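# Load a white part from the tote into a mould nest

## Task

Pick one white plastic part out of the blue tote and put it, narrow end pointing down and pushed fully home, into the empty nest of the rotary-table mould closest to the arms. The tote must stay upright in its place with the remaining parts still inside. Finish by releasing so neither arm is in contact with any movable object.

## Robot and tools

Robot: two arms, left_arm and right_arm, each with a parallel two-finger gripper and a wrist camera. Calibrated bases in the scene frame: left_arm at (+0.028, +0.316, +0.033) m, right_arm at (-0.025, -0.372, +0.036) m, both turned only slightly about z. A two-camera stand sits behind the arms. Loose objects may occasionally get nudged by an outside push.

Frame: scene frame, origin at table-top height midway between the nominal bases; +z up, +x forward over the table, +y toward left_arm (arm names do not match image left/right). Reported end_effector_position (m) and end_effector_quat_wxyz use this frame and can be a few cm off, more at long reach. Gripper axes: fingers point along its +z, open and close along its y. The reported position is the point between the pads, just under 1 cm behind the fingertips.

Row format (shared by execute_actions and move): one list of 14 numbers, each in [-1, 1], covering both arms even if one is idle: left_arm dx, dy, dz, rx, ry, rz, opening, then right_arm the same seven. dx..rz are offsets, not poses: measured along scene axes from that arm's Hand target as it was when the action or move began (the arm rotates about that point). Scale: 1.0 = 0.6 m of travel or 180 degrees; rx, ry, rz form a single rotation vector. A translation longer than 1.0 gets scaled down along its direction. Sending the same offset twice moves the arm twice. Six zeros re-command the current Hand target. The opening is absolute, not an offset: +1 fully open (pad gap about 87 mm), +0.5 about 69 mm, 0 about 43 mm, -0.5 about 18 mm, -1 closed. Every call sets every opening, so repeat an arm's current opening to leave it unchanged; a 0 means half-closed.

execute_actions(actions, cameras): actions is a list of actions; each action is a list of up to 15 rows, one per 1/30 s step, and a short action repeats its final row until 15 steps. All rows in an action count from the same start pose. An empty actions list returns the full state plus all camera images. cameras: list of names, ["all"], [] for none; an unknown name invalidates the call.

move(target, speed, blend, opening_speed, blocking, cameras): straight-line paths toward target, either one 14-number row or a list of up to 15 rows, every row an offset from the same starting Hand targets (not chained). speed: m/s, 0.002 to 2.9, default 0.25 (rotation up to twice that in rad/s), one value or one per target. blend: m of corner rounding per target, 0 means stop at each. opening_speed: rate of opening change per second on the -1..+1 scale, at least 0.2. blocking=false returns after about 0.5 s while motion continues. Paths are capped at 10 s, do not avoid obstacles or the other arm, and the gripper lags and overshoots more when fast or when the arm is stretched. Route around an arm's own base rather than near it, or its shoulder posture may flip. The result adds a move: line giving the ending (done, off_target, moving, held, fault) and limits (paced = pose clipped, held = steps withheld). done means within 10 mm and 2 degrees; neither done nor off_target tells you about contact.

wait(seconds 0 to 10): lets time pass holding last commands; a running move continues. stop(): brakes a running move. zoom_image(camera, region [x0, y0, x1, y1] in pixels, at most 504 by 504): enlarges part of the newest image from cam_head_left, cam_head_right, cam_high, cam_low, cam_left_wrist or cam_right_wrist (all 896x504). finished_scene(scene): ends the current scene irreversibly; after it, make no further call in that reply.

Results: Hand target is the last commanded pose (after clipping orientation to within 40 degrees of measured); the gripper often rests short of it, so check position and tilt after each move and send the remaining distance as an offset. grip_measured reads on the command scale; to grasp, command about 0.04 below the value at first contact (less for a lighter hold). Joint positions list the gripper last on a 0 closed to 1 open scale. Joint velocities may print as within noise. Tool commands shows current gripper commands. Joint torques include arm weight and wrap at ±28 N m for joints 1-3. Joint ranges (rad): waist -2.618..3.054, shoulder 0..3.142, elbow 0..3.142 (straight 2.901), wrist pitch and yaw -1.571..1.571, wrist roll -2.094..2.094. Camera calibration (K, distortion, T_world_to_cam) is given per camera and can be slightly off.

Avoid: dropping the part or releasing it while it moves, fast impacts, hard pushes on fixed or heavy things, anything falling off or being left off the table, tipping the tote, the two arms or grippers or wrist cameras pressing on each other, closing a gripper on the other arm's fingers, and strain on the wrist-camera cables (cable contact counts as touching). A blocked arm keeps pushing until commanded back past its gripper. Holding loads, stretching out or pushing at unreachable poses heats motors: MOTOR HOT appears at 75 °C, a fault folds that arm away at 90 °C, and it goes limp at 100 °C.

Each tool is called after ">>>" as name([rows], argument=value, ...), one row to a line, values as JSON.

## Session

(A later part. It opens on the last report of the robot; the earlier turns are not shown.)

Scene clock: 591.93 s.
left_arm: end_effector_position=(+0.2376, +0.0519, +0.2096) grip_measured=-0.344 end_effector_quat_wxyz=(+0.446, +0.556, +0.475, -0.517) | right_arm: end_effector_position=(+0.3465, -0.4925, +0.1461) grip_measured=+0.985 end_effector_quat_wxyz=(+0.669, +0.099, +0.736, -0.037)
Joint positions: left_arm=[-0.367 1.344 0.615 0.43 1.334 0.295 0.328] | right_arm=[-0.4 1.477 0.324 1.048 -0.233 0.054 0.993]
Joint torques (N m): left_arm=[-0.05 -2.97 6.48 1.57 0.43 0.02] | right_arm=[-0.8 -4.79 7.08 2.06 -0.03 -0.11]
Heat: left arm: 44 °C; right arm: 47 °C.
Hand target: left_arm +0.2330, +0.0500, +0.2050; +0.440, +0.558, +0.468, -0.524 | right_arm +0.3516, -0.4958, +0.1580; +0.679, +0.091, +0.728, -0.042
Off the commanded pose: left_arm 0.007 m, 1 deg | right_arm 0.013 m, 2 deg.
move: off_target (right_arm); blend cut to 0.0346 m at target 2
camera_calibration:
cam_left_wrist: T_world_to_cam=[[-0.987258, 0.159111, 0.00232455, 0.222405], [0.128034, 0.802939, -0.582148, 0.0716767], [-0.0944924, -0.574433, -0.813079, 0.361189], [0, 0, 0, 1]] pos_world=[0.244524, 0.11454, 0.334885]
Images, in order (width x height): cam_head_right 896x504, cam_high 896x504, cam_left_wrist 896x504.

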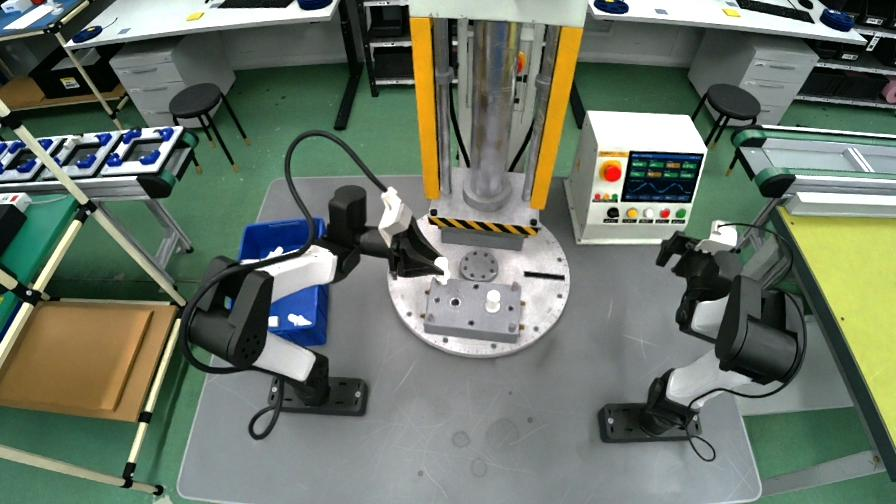

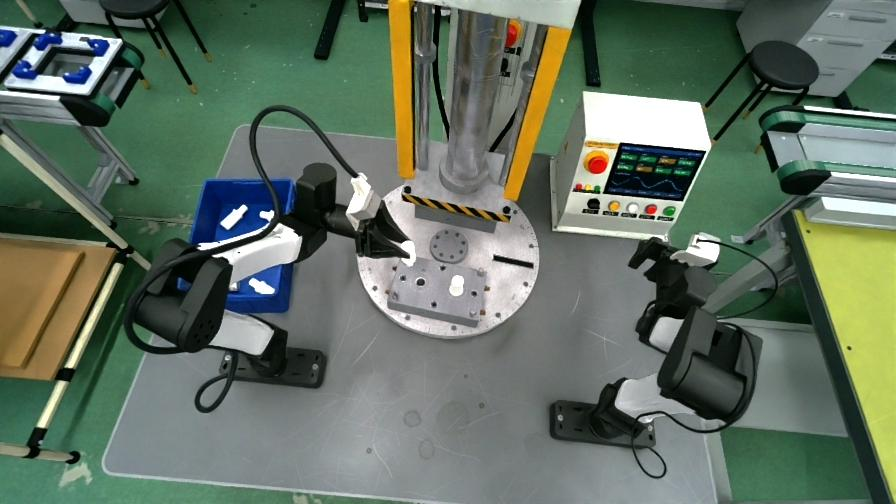

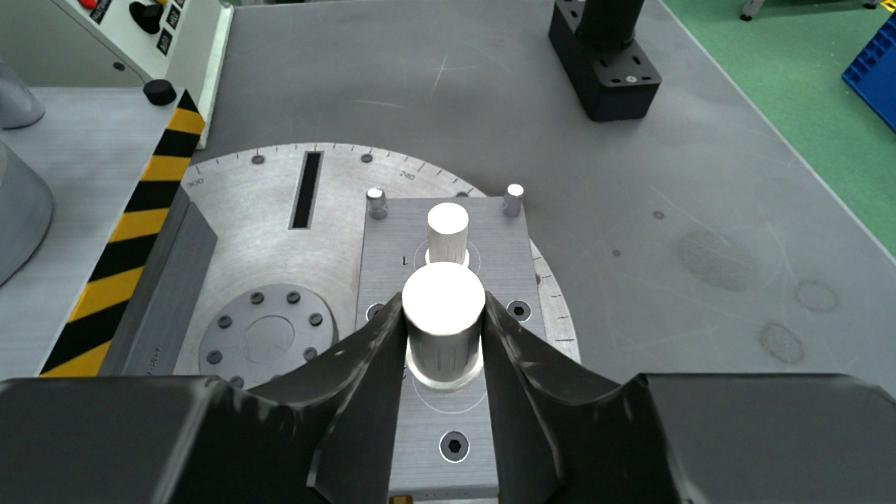

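>>> move(target=[-0.0033,-0.0383,-0.06,0,0,0,-0.5,0,0,0,0,0,0,1], speed=0.12, cameras=["cam_head_left","cam_head_right","cam_high","cam_left_wrist"])

>>> zoom_image(camera="cam_left_wrist", region=[390, 340, 490, 460])

>>> zoom_image(camera="cam_head_right", region=[430, 265, 510, 325])

>>> zoom_image(camera="cam_high", region=[390, 245, 470, 305])

Scene clock: 606.17 s.
left_arm: end_effector_position=(+0.2313, +0.0283, +0.1749) grip_measured=-0.344 end_effector_quat_wxyz=(+0.440, +0.560, +0.465, -0.526) | right_arm: end_effector_position=(+0.3465, -0.4925, +0.1461) grip_measured=+0.985 end_effector_quat_wxyz=(+0.669, +0.099, +0.736, -0.037)
Joint positions: left_arm=[-0.453 1.5 0.535 0.757 1.28 0.205 0.328] | right_arm=[-0.4 1.477 0.324 1.048 -0.233 0.054 0.993]
Joint torques (N m): left_arm=[0.23 -3.49 5.71 1.58 0.09 0.02] | right_arm=[-0.85 -4.78 7.05 2.03 -0.07 -0.09]
Heat: left arm: 43 °C; right arm: 47 °C.
Hand target: left_arm +0.2311, +0.0270, +0.1690; +0.440, +0.558, +0.468, -0.524 | right_arm +0.3516, -0.4958, +0.1580; +0.679, +0.091, +0.728, -0.042
Off the commanded pose: left_arm 0.006 m, 1 deg | right_arm 0.013 m, 2 deg.
move: off_target (right_arm)
camera_calibration:
cam_left_wrist: T_world_to_cam=[[-0.98228, 0.187408, 0.00201917, 0.218207], [0.150148, 0.793341, -0.589971, 0.0677595], [-0.112167, -0.579213, -0.807422, 0.322125], [0, 0, 0, 1]] pos_world=[0.240299, 0.0919288, 0.299626]
Images, in order (width x height): cam_head_left 896x504, cam_head_right 896x504, cam_high 896x504, cam_left_wrist 896x504.

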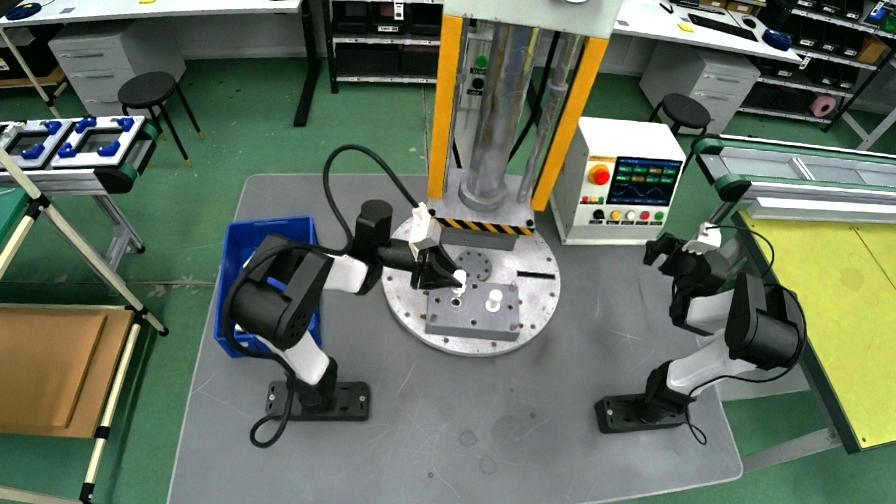

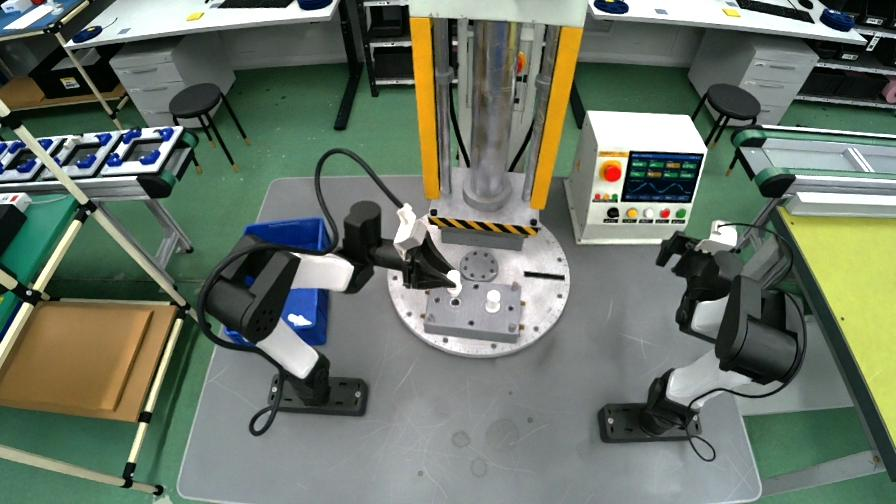

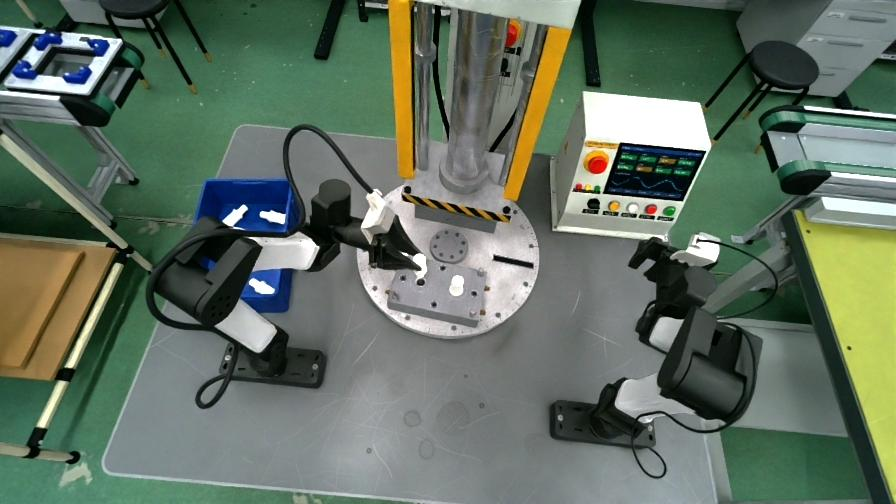

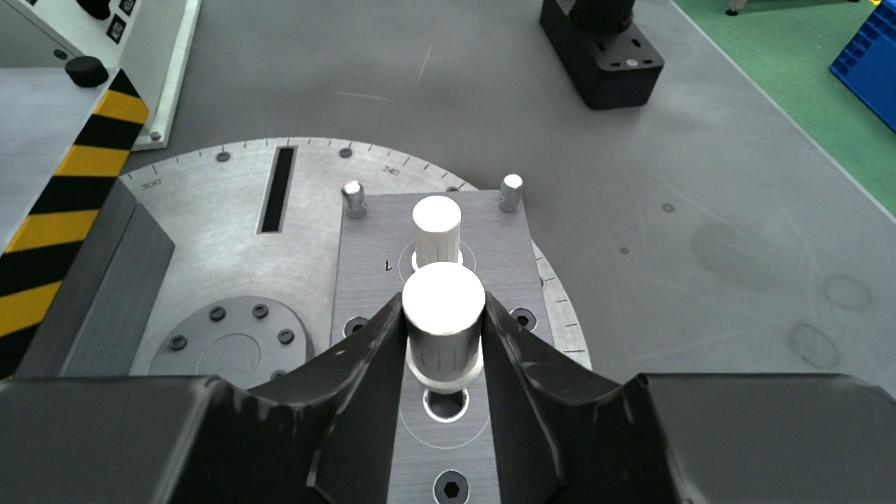

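Scaled by 4.200 from the camera's 896x504 image, which has a finer 1280x720 frame.

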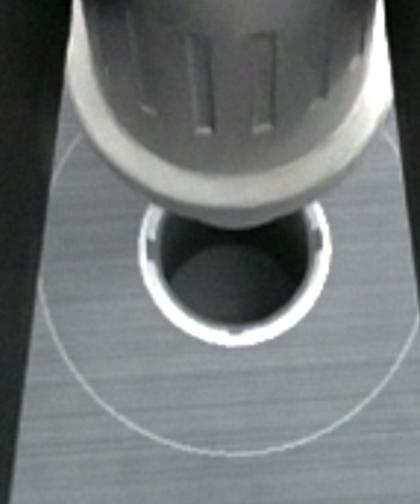

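Scaled by 6.300 from the camera's 896x504 image, which has a finer 1280x720 frame.

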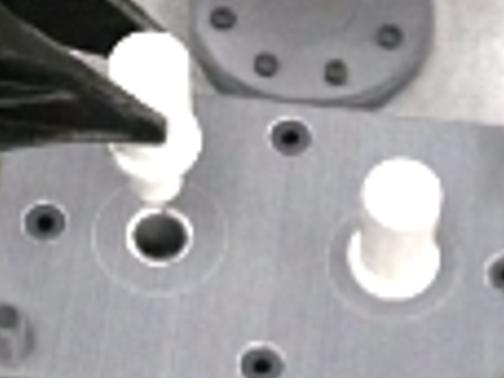

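Scaled by 6.300 from the camera's 896x504 image, which has a finer 1280x720 frame.

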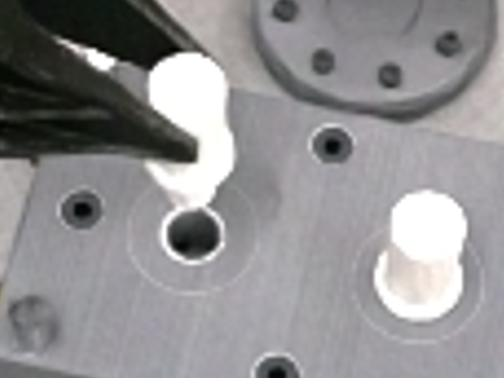

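>>> zoom_image(camera="cam_head_right", region=[440, 282, 472, 306])

>>> zoom_image(camera="cam_high", region=[405, 264, 437, 288])

>>> zoom_image(camera="cam_head_left", region=[430, 265, 510, 325])

Scaled by 15.750 from the camera's 896x504 image, which has a finer 1280x720 frame.

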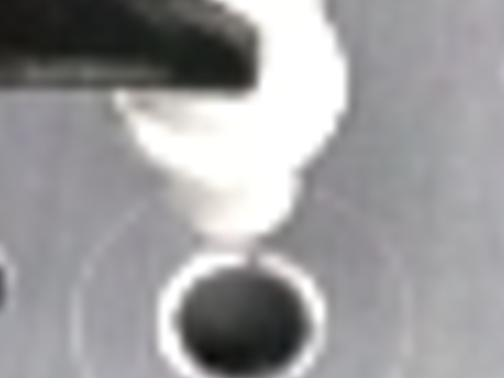

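Scaled by 15.750 from the camera's 896x504 image, which has a finer 1280x720 frame.

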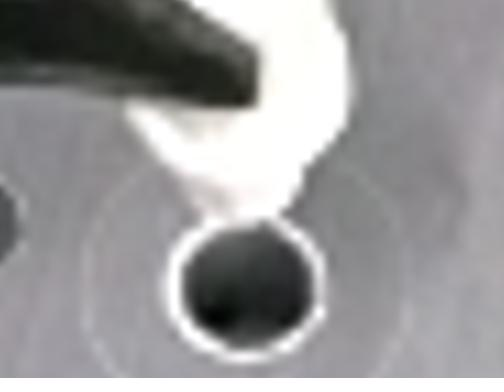

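Scaled by 6.300 from the camera's 896x504 image, which has a finer 1280x720 frame.

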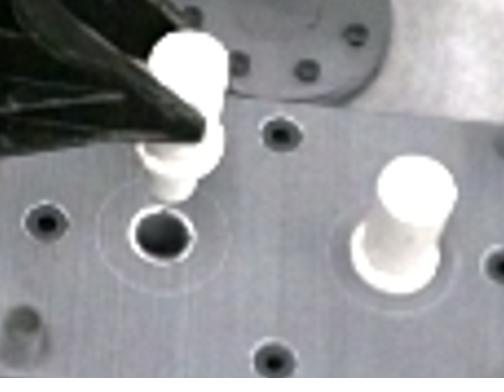

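>>> move(target=[-0.0017,-0.001,-0.04,0,0,0,-0.5,0,0,0,0,0,0,1], speed=0.06, cameras=["cam_head_left","cam_head_right","cam_high","cam_left_wrist"])

>>> zoom_image(camera="cam_left_wrist", region=[390, 340, 490, 460])

>>> zoom_image(camera="cam_head_right", region=[440, 282, 472, 306])

>>> zoom_image(camera="cam_high", region=[405, 264, 437, 288])

>>> zoom_image(camera="cam_head_left", region=[440, 282, 472, 306])

Scene clock: 669.17 s.
left_arm: end_effector_position=(+0.2318, +0.0282, +0.1506) grip_measured=-0.344 end_effector_quat_wxyz=(+0.442, +0.559, +0.466, -0.525) | right_arm: end_effector_position=(+0.3465, -0.4925, +0.1461) grip_measured=+0.985 end_effector_quat_wxyz=(+0.669, +0.099, +0.736, -0.037)
Joint positions: left_arm=[-0.453 1.597 0.489 0.903 1.276 0.202 0.328] | right_arm=[-0.4 1.477 0.324 1.048 -0.233 0.054 0.993]
Joint torques (N m): left_arm=[-0.1 -3.73 5.08 1.57 0.09 0.01] | right_arm=[-0.85 -4.79 7.02 2.04 -0.04 -0.12]
Motor temperatures (°C): left_arm=[28 34 41 33 27 29 30] | right_arm=[29 37 47 42 27 28 31]
Heat: left arm: 41 °C; right arm: 47 °C.
Hand target: left_arm +0.2300, +0.0264, +0.1450; +0.440, +0.558, +0.469, -0.525 | right_arm +0.3516, -0.4958, +0.1580; +0.679, +0.091, +0.728, -0.042
Off the commanded pose: left_arm 0.006 m, 0 deg | right_arm 0.013 m, 2 deg.
move: off_target (right_arm)
camera_calibration:
cam_left_wrist: T_world_to_cam=[[-0.983012, 0.183535, 0.00155256, 0.219132], [0.147256, 0.793693, -0.590226, 0.0541292], [-0.109559, -0.579971, -0.807236, 0.301918], [0, 0, 0, 1]] pos_world=[0.240517, 0.0919233, 0.275328]
Images, in order (width x height): cam_head_left 896x504, cam_head_right 896x504, cam_high 896x504, cam_left_wrist 896x504.

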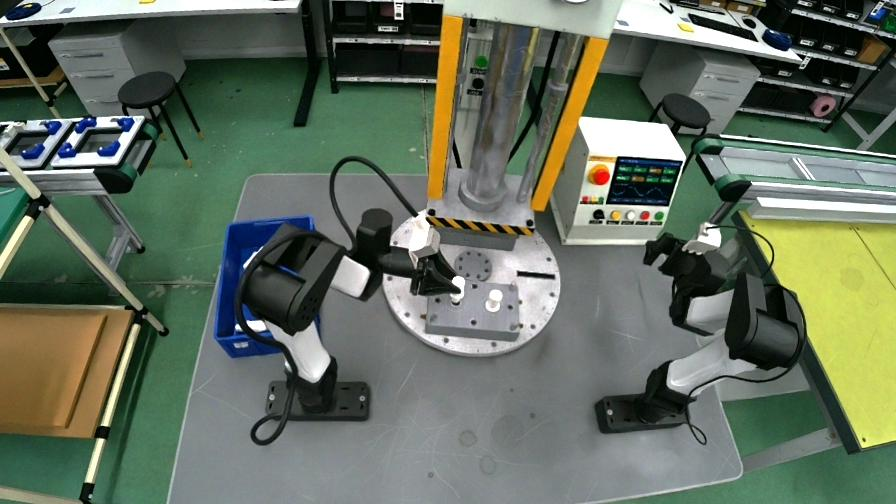

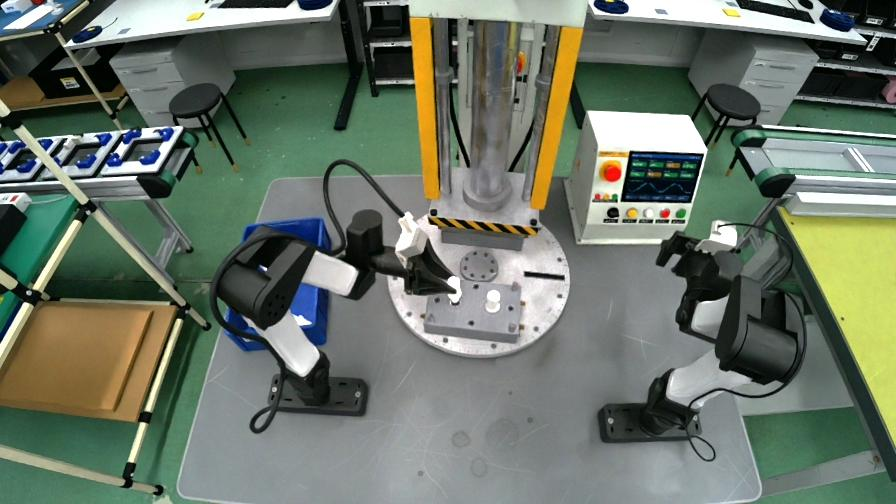

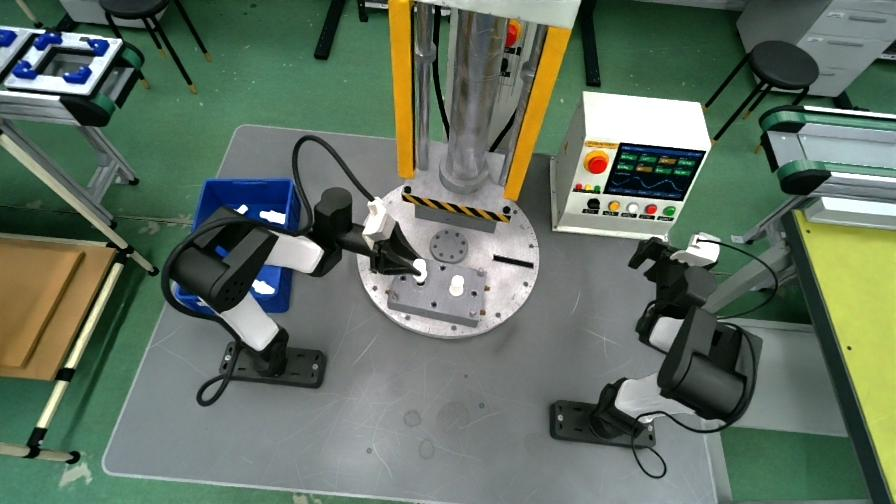

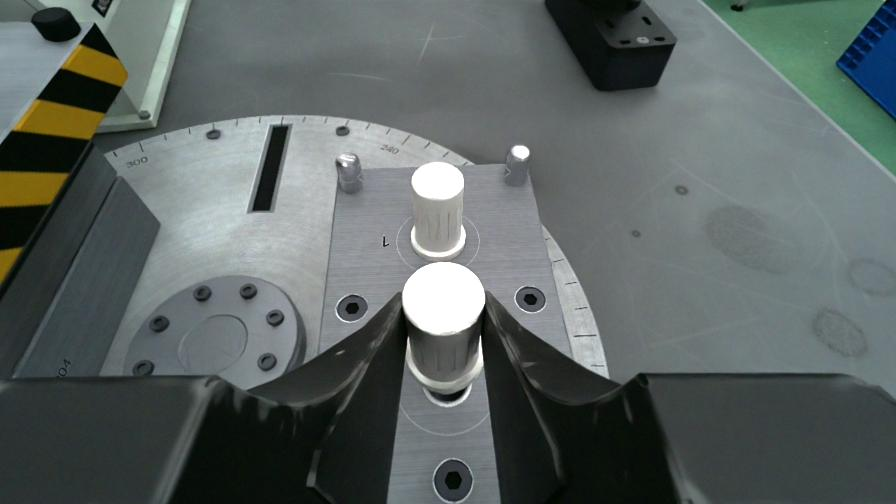

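Scaled by 4.200 from the camera's 896x504 image, which has a finer 1280x720 frame.

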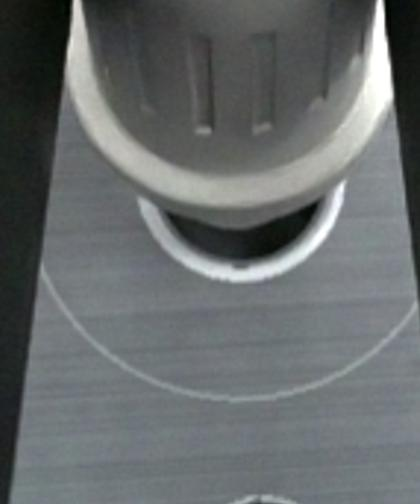

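Scaled by 15.750 from the camera's 896x504 image, which has a finer 1280x720 frame.

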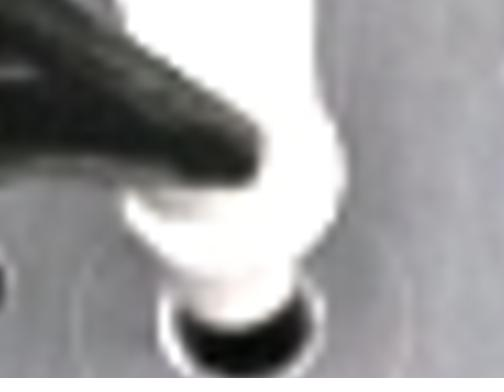

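Scaled by 15.750 from the camera's 896x504 image, which has a finer 1280x720 frame.

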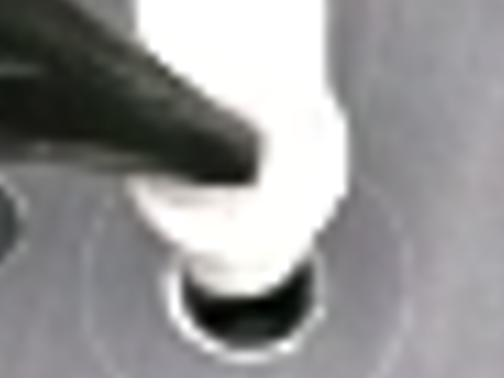

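Scaled by 15.750 from the camera's 896x504 image, which has a finer 1280x720 frame.

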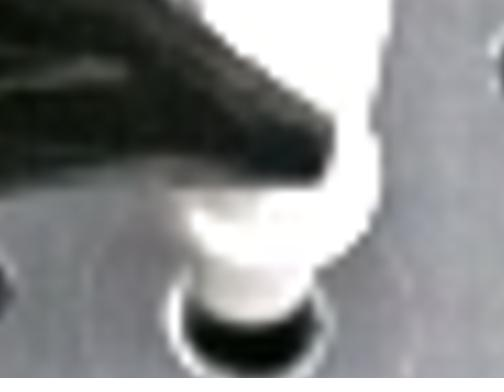

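>>> move(target=[0,0,-0.0117,0,0,0,-0.5,0,0,0,0,0,0,1], speed=0.04, cameras=["cam_head_left","cam_head_right","cam_high","cam_low","cam_left_wrist"])

>>> zoom_image(camera="cam_left_wrist", region=[420, 380, 470, 420])

>>> zoom_image(camera="cam_head_right", region=[440, 286, 472, 310])

>>> zoom_image(camera="cam_high", region=[405, 268, 437, 292])

>>> zoom_image(camera="cam_low", region=[340, 240, 500, 360])

Scene clock: 699.37 s.
left_arm: end_effector_position=(+0.2319, +0.0282, +0.1434) grip_measured=-0.344 end_effector_quat_wxyz=(+0.441, +0.559, +0.466, -0.525) | right_arm: end_effector_position=(+0.3465, -0.4925, +0.1461) grip_measured=+0.985 end_effector_quat_wxyz=(+0.669, +0.099, +0.736, -0.037)
Joint positions: left_arm=[-0.453 1.629 0.479 0.945 1.276 0.202 0.328] | right_arm=[-0.4 1.477 0.324 1.048 -0.233 0.054 0.993]
Joint torques (N m): left_arm=[-0.1 -3.79 4.9 1.62 0.1 0.02] | right_arm=[-0.79 -4.74 6.99 2.06 -0.05 -0.1]
Heat: left arm: 41 °C; right arm: 47 °C.
Hand target: left_arm +0.2300, +0.0264, +0.1379; +0.440, +0.558, +0.468, -0.525 | right_arm +0.3516, -0.4958, +0.1580; +0.679, +0.091, +0.728, -0.042
Off the commanded pose: left_arm 0.006 m, 0 deg | right_arm 0.013 m, 2 deg.
move: off_target (right_arm)
camera_calibration:
cam_left_wrist: T_world_to_cam=[[-0.983005, 0.183563, 0.00232767, 0.219143], [0.146857, 0.793925, -0.590014, 0.0499457], [-0.110152, -0.579645, -0.80739, 0.296224], [0, 0, 0, 1]] pos_world=[0.240714, 0.0918249, 0.268127]
Images, in order (width x height): cam_head_left 896x504, cam_head_right 896x504, cam_high 896x504, cam_low 896x504, cam_left_wrist 896x504.

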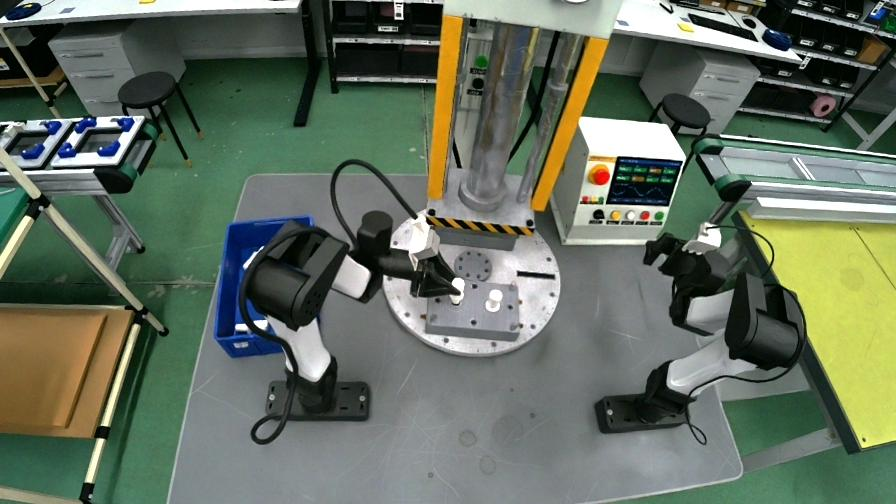

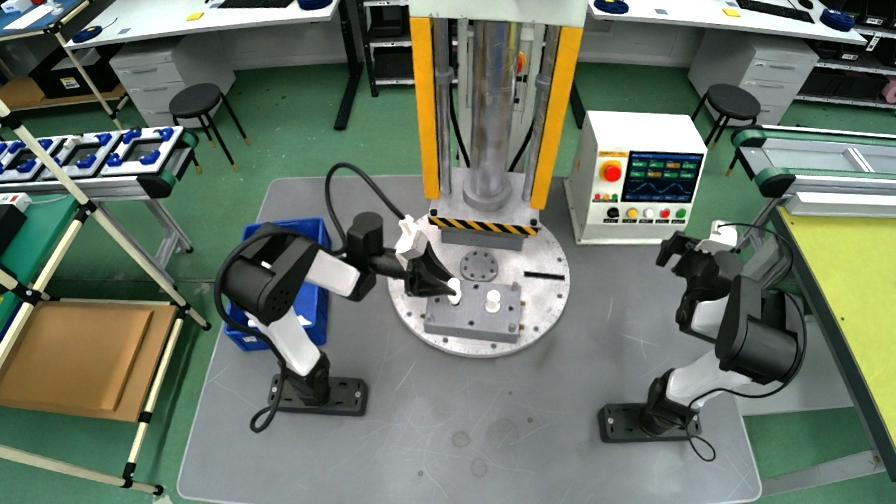

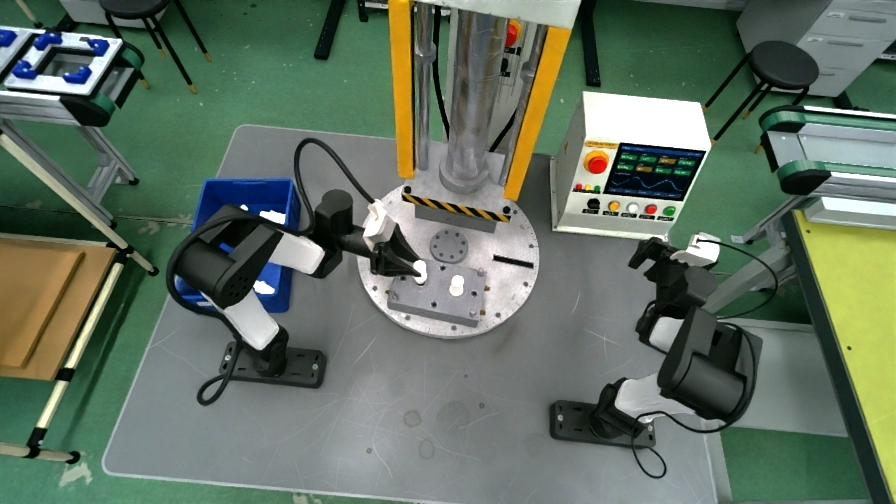

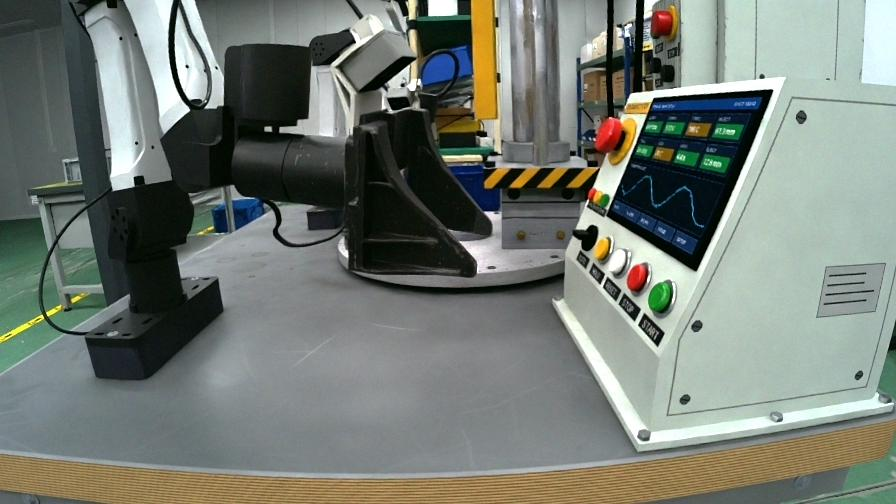

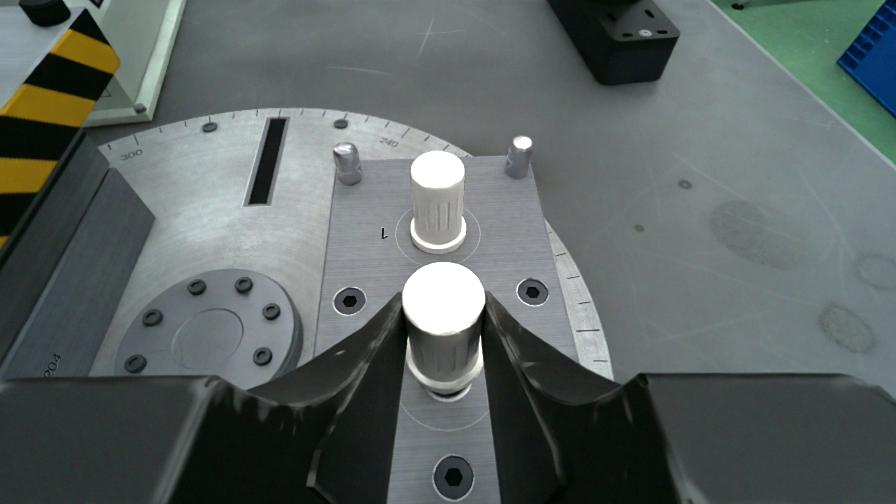

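Scaled by 10.080 from the camera's 896x504 image, which has a finer 1280x720 frame.

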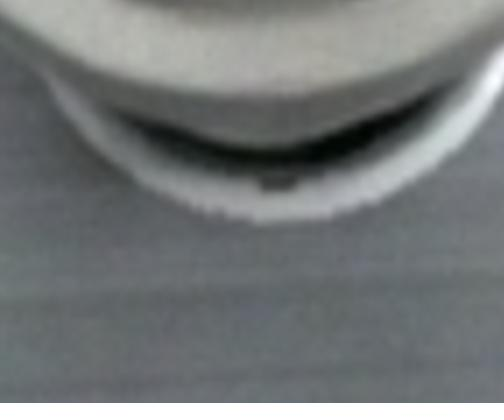

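Scaled by 15.750 from the camera's 896x504 image, which has a finer 1280x720 frame.

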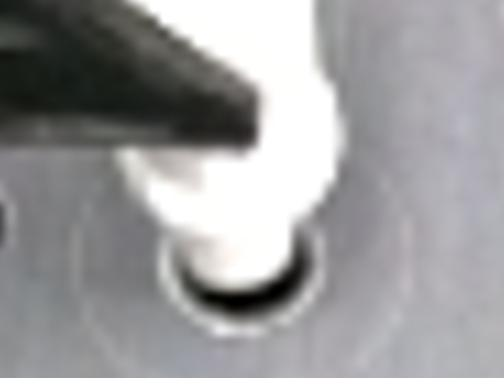

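Scaled by 15.750 from the camera's 896x504 image, which has a finer 1280x720 frame.

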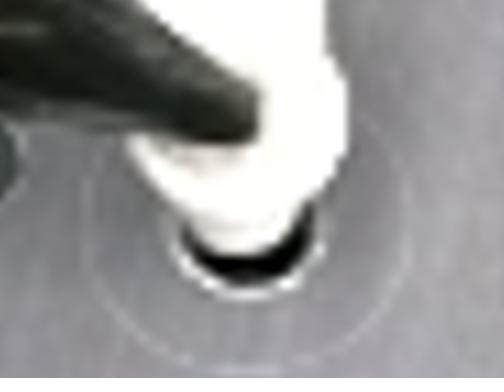

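Scaled by 3.150 from the camera's 896x504 image, which has a finer 1280x720 frame.

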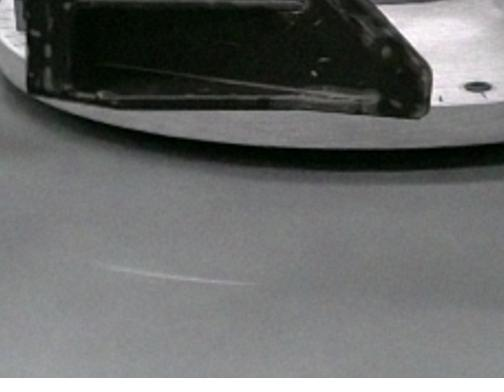

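>>> move(target=[-0.0022,-0.0015,-0.0075,0,0,0,-0.5,0,0,0,0,0,0,1], speed=0.04, cameras=["cam_head_right","cam_high","cam_left_wrist"])

>>> zoom_image(camera="cam_left_wrist", region=[420, 380, 470, 420])

>>> zoom_image(camera="cam_head_right", region=[440, 286, 472, 310])

>>> zoom_image(camera="cam_high", region=[405, 268, 437, 292])

Scene clock: 754.63 s.
left_arm: end_effector_position=(+0.2300, +0.0270, +0.1385) grip_measured=-0.344 end_effector_quat_wxyz=(+0.440, +0.559, +0.466, -0.526) | right_arm: end_effector_position=(+0.3465, -0.4925, +0.1461) grip_measured=+0.985 end_effector_quat_wxyz=(+0.669, +0.099, +0.736, -0.037)
Joint positions: left_arm=[-0.46 1.649 0.469 0.976 1.272 0.198 0.328] | right_arm=[-0.4 1.477 0.324 1.048 -0.233 0.054 0.993]
Joint torques (N m): left_arm=[0.02 -3.82 4.78 1.64 0.08 0.02] | right_arm=[-0.91 -4.77 7.02 2.06 -0.09 -0.13]
Heat: left arm: 40 °C; right arm: 47 °C.
Hand target: left_arm +0.2287, +0.0256, +0.1334; +0.440, +0.558, +0.469, -0.524 | right_arm +0.3516, -0.4958, +0.1580; +0.679, +0.091, +0.728, -0.042
Off the commanded pose: left_arm 0.005 m, 0 deg | right_arm 0.013 m, 2 deg.
move: off_target (right_arm)
camera_calibration:
cam_left_wrist: T_world_to_cam=[[-0.982599, 0.185687, 0.00438641, 0.216971], [0.147444, 0.794154, -0.589558, 0.0480964], [-0.112957, -0.578653, -0.807714, 0.292084], [0, 0, 0, 1]] pos_world=[0.239097, 0.0905308, 0.263325]
Images, in order (width x height): cam_head_right 896x504, cam_high 896x504, cam_left_wrist 896x504.

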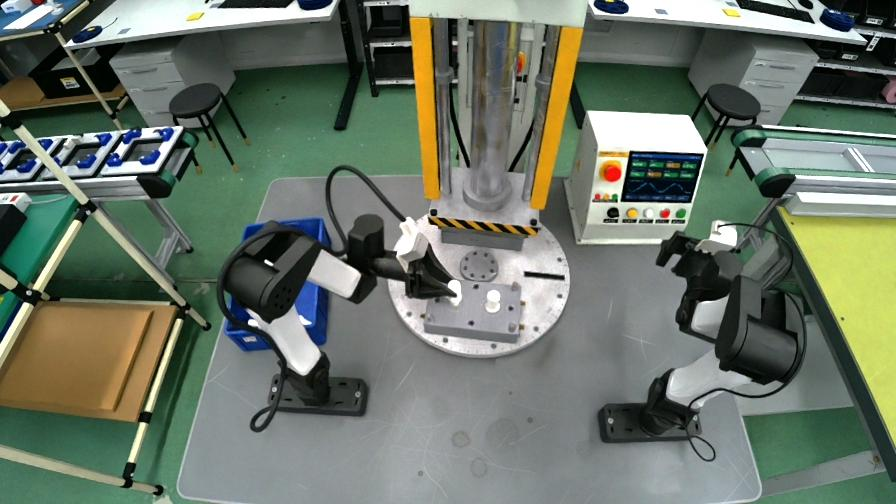

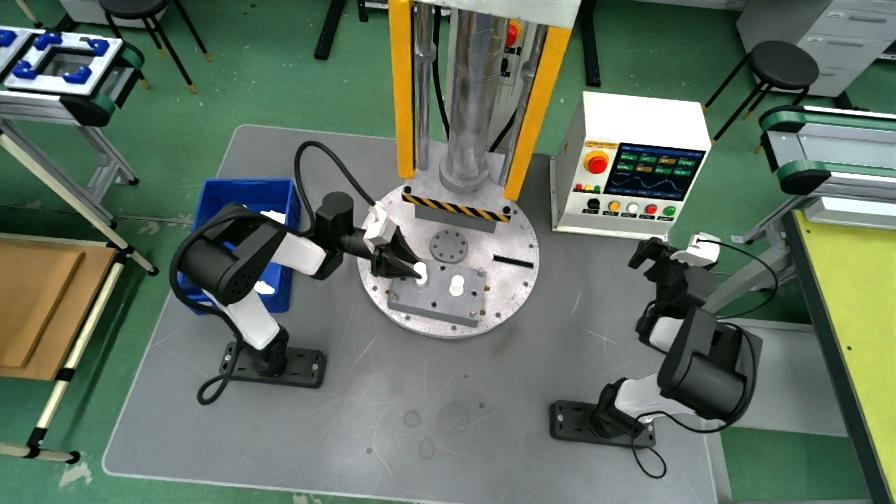

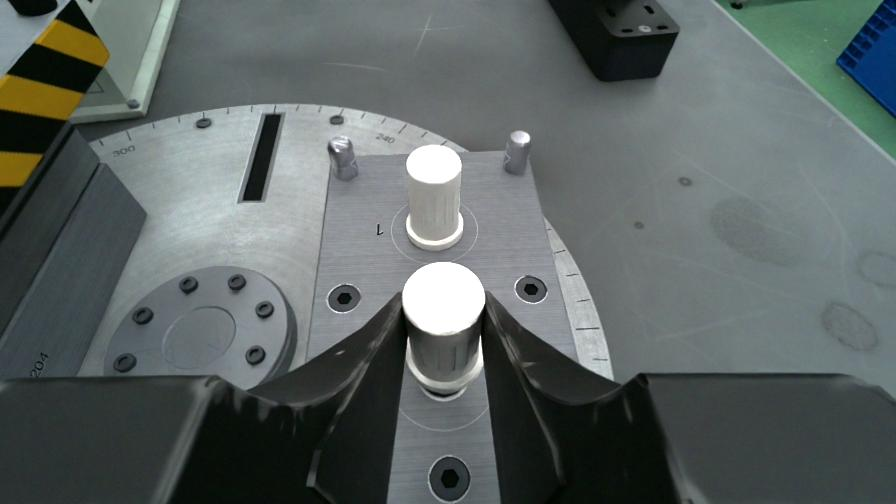

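Scaled by 10.080 from the camera's 896x504 image, which has a finer 1280x720 frame.

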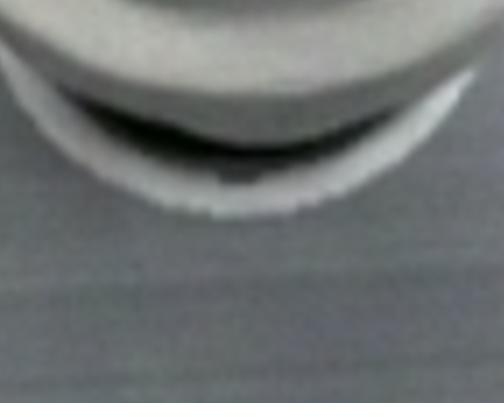

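Scaled by 15.750 from the camera's 896x504 image, which has a finer 1280x720 frame.

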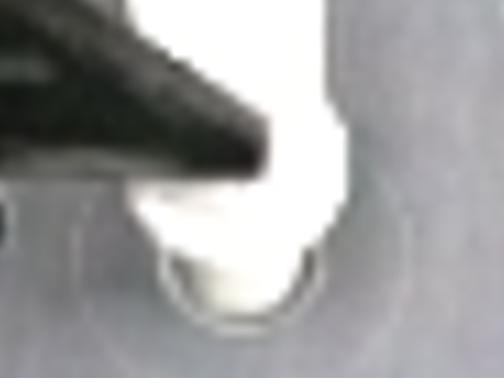

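Scaled by 15.750 from the camera's 896x504 image, which has a finer 1280x720 frame.

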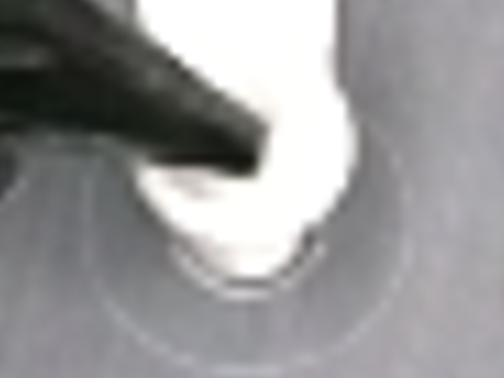

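>>> move(target=[0.0018,0.0006,-0.005,0,0,0,-0.5,0,0,0,0,0,0,1], speed=0.04, cameras=["cam_head_right","cam_high","cam_left_wrist"])

>>> zoom_image(camera="cam_left_wrist", region=[420, 380, 470, 420])

>>> zoom_image(camera="cam_head_right", region=[440, 286, 472, 310])

>>> zoom_image(camera="cam_high", region=[405, 268, 437, 292])

Scene clock: 772.03 s.
left_arm: end_effector_position=(+0.2308, +0.0267, +0.1355) grip_measured=-0.344 end_effector_quat_wxyz=(+0.439, +0.559, +0.467, -0.526) | right_arm: end_effector_position=(+0.3465, -0.4925, +0.1461) grip_measured=+0.985 end_effector_quat_wxyz=(+0.669, +0.099, +0.736, -0.037)
Joint positions: left_arm=[-0.46 1.665 0.469 0.99 1.271 0.198 0.328] | right_arm=[-0.4 1.477 0.324 1.048 -0.233 0.054 0.993]
Joint torques (N m): left_arm=[0.25 -3.89 4.63 1.65 0.11 0.03] | right_arm=[-0.8 -4.86 6.98 2.05 -0.06 -0.14]
Heat: left arm: 40 °C; right arm: 47 °C.
Hand target: left_arm +0.2298, +0.0259, +0.1305; +0.440, +0.558, +0.468, -0.524 | right_arm +0.3516, -0.4958, +0.1580; +0.679, +0.091, +0.728, -0.042
Off the commanded pose: left_arm 0.005 m, 0 deg | right_arm 0.013 m, 2 deg.
move: off_target (right_arm)
camera_calibration:
cam_left_wrist: T_world_to_cam=[[-0.982662, 0.185292, 0.00654981, 0.21754], [0.145947, 0.794824, -0.589028, 0.0467349], [-0.114348, -0.577859, -0.808086, 0.289844], [0, 0, 0, 1]] pos_world=[0.240091, 0.0900345, 0.260322]
Images, in order (width x height): cam_head_right 896x504, cam_high 896x504, cam_left_wrist 896x504.

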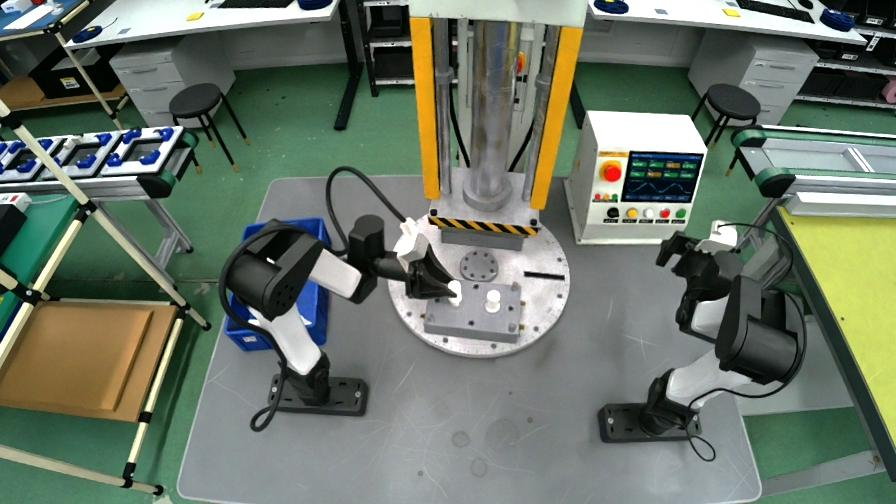

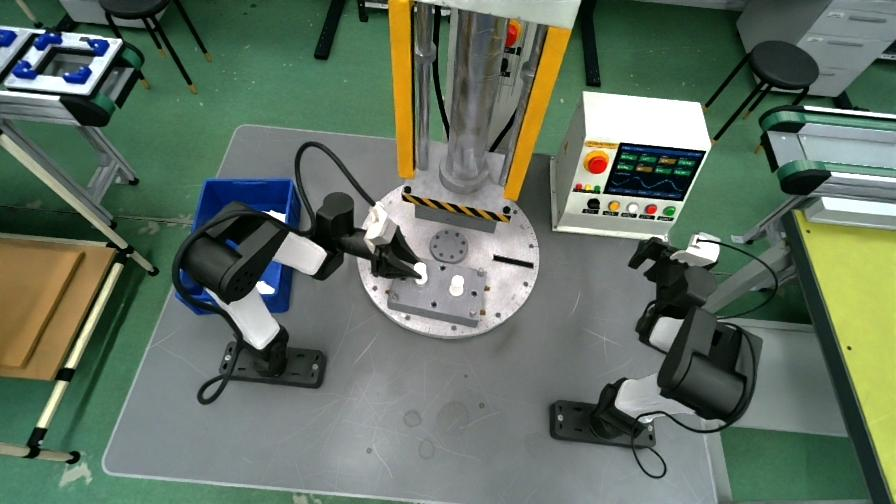

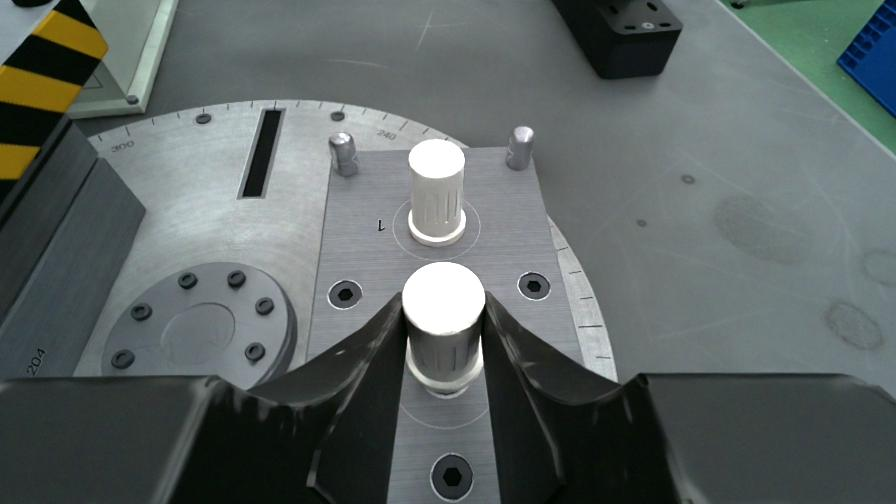

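Scaled by 10.080 from the camera's 896x504 image, which has a finer 1280x720 frame.

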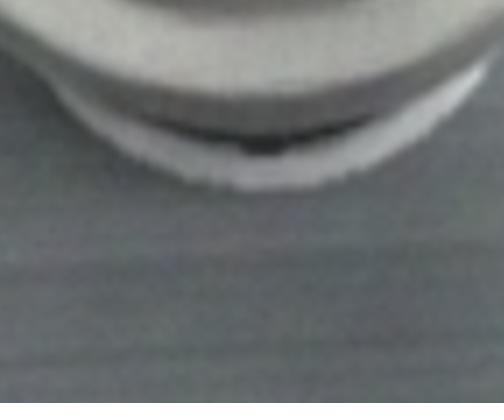

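Scaled by 15.750 from the camera's 896x504 image, which has a finer 1280x720 frame.

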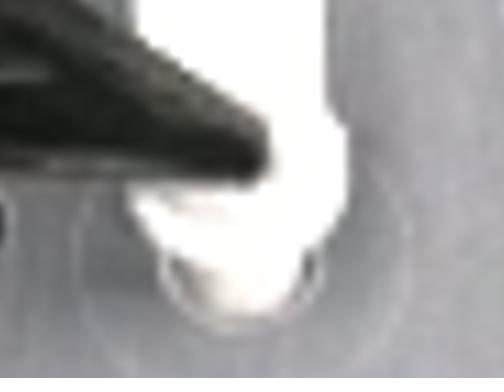

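Scaled by 15.750 from the camera's 896x504 image, which has a finer 1280x720 frame.

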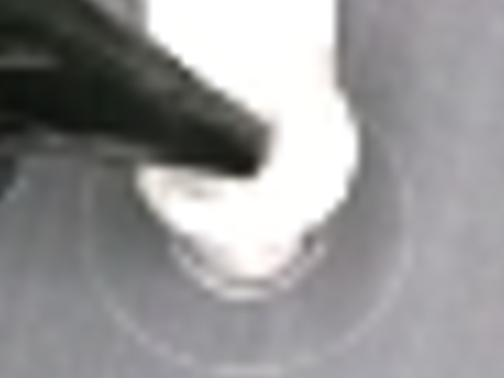

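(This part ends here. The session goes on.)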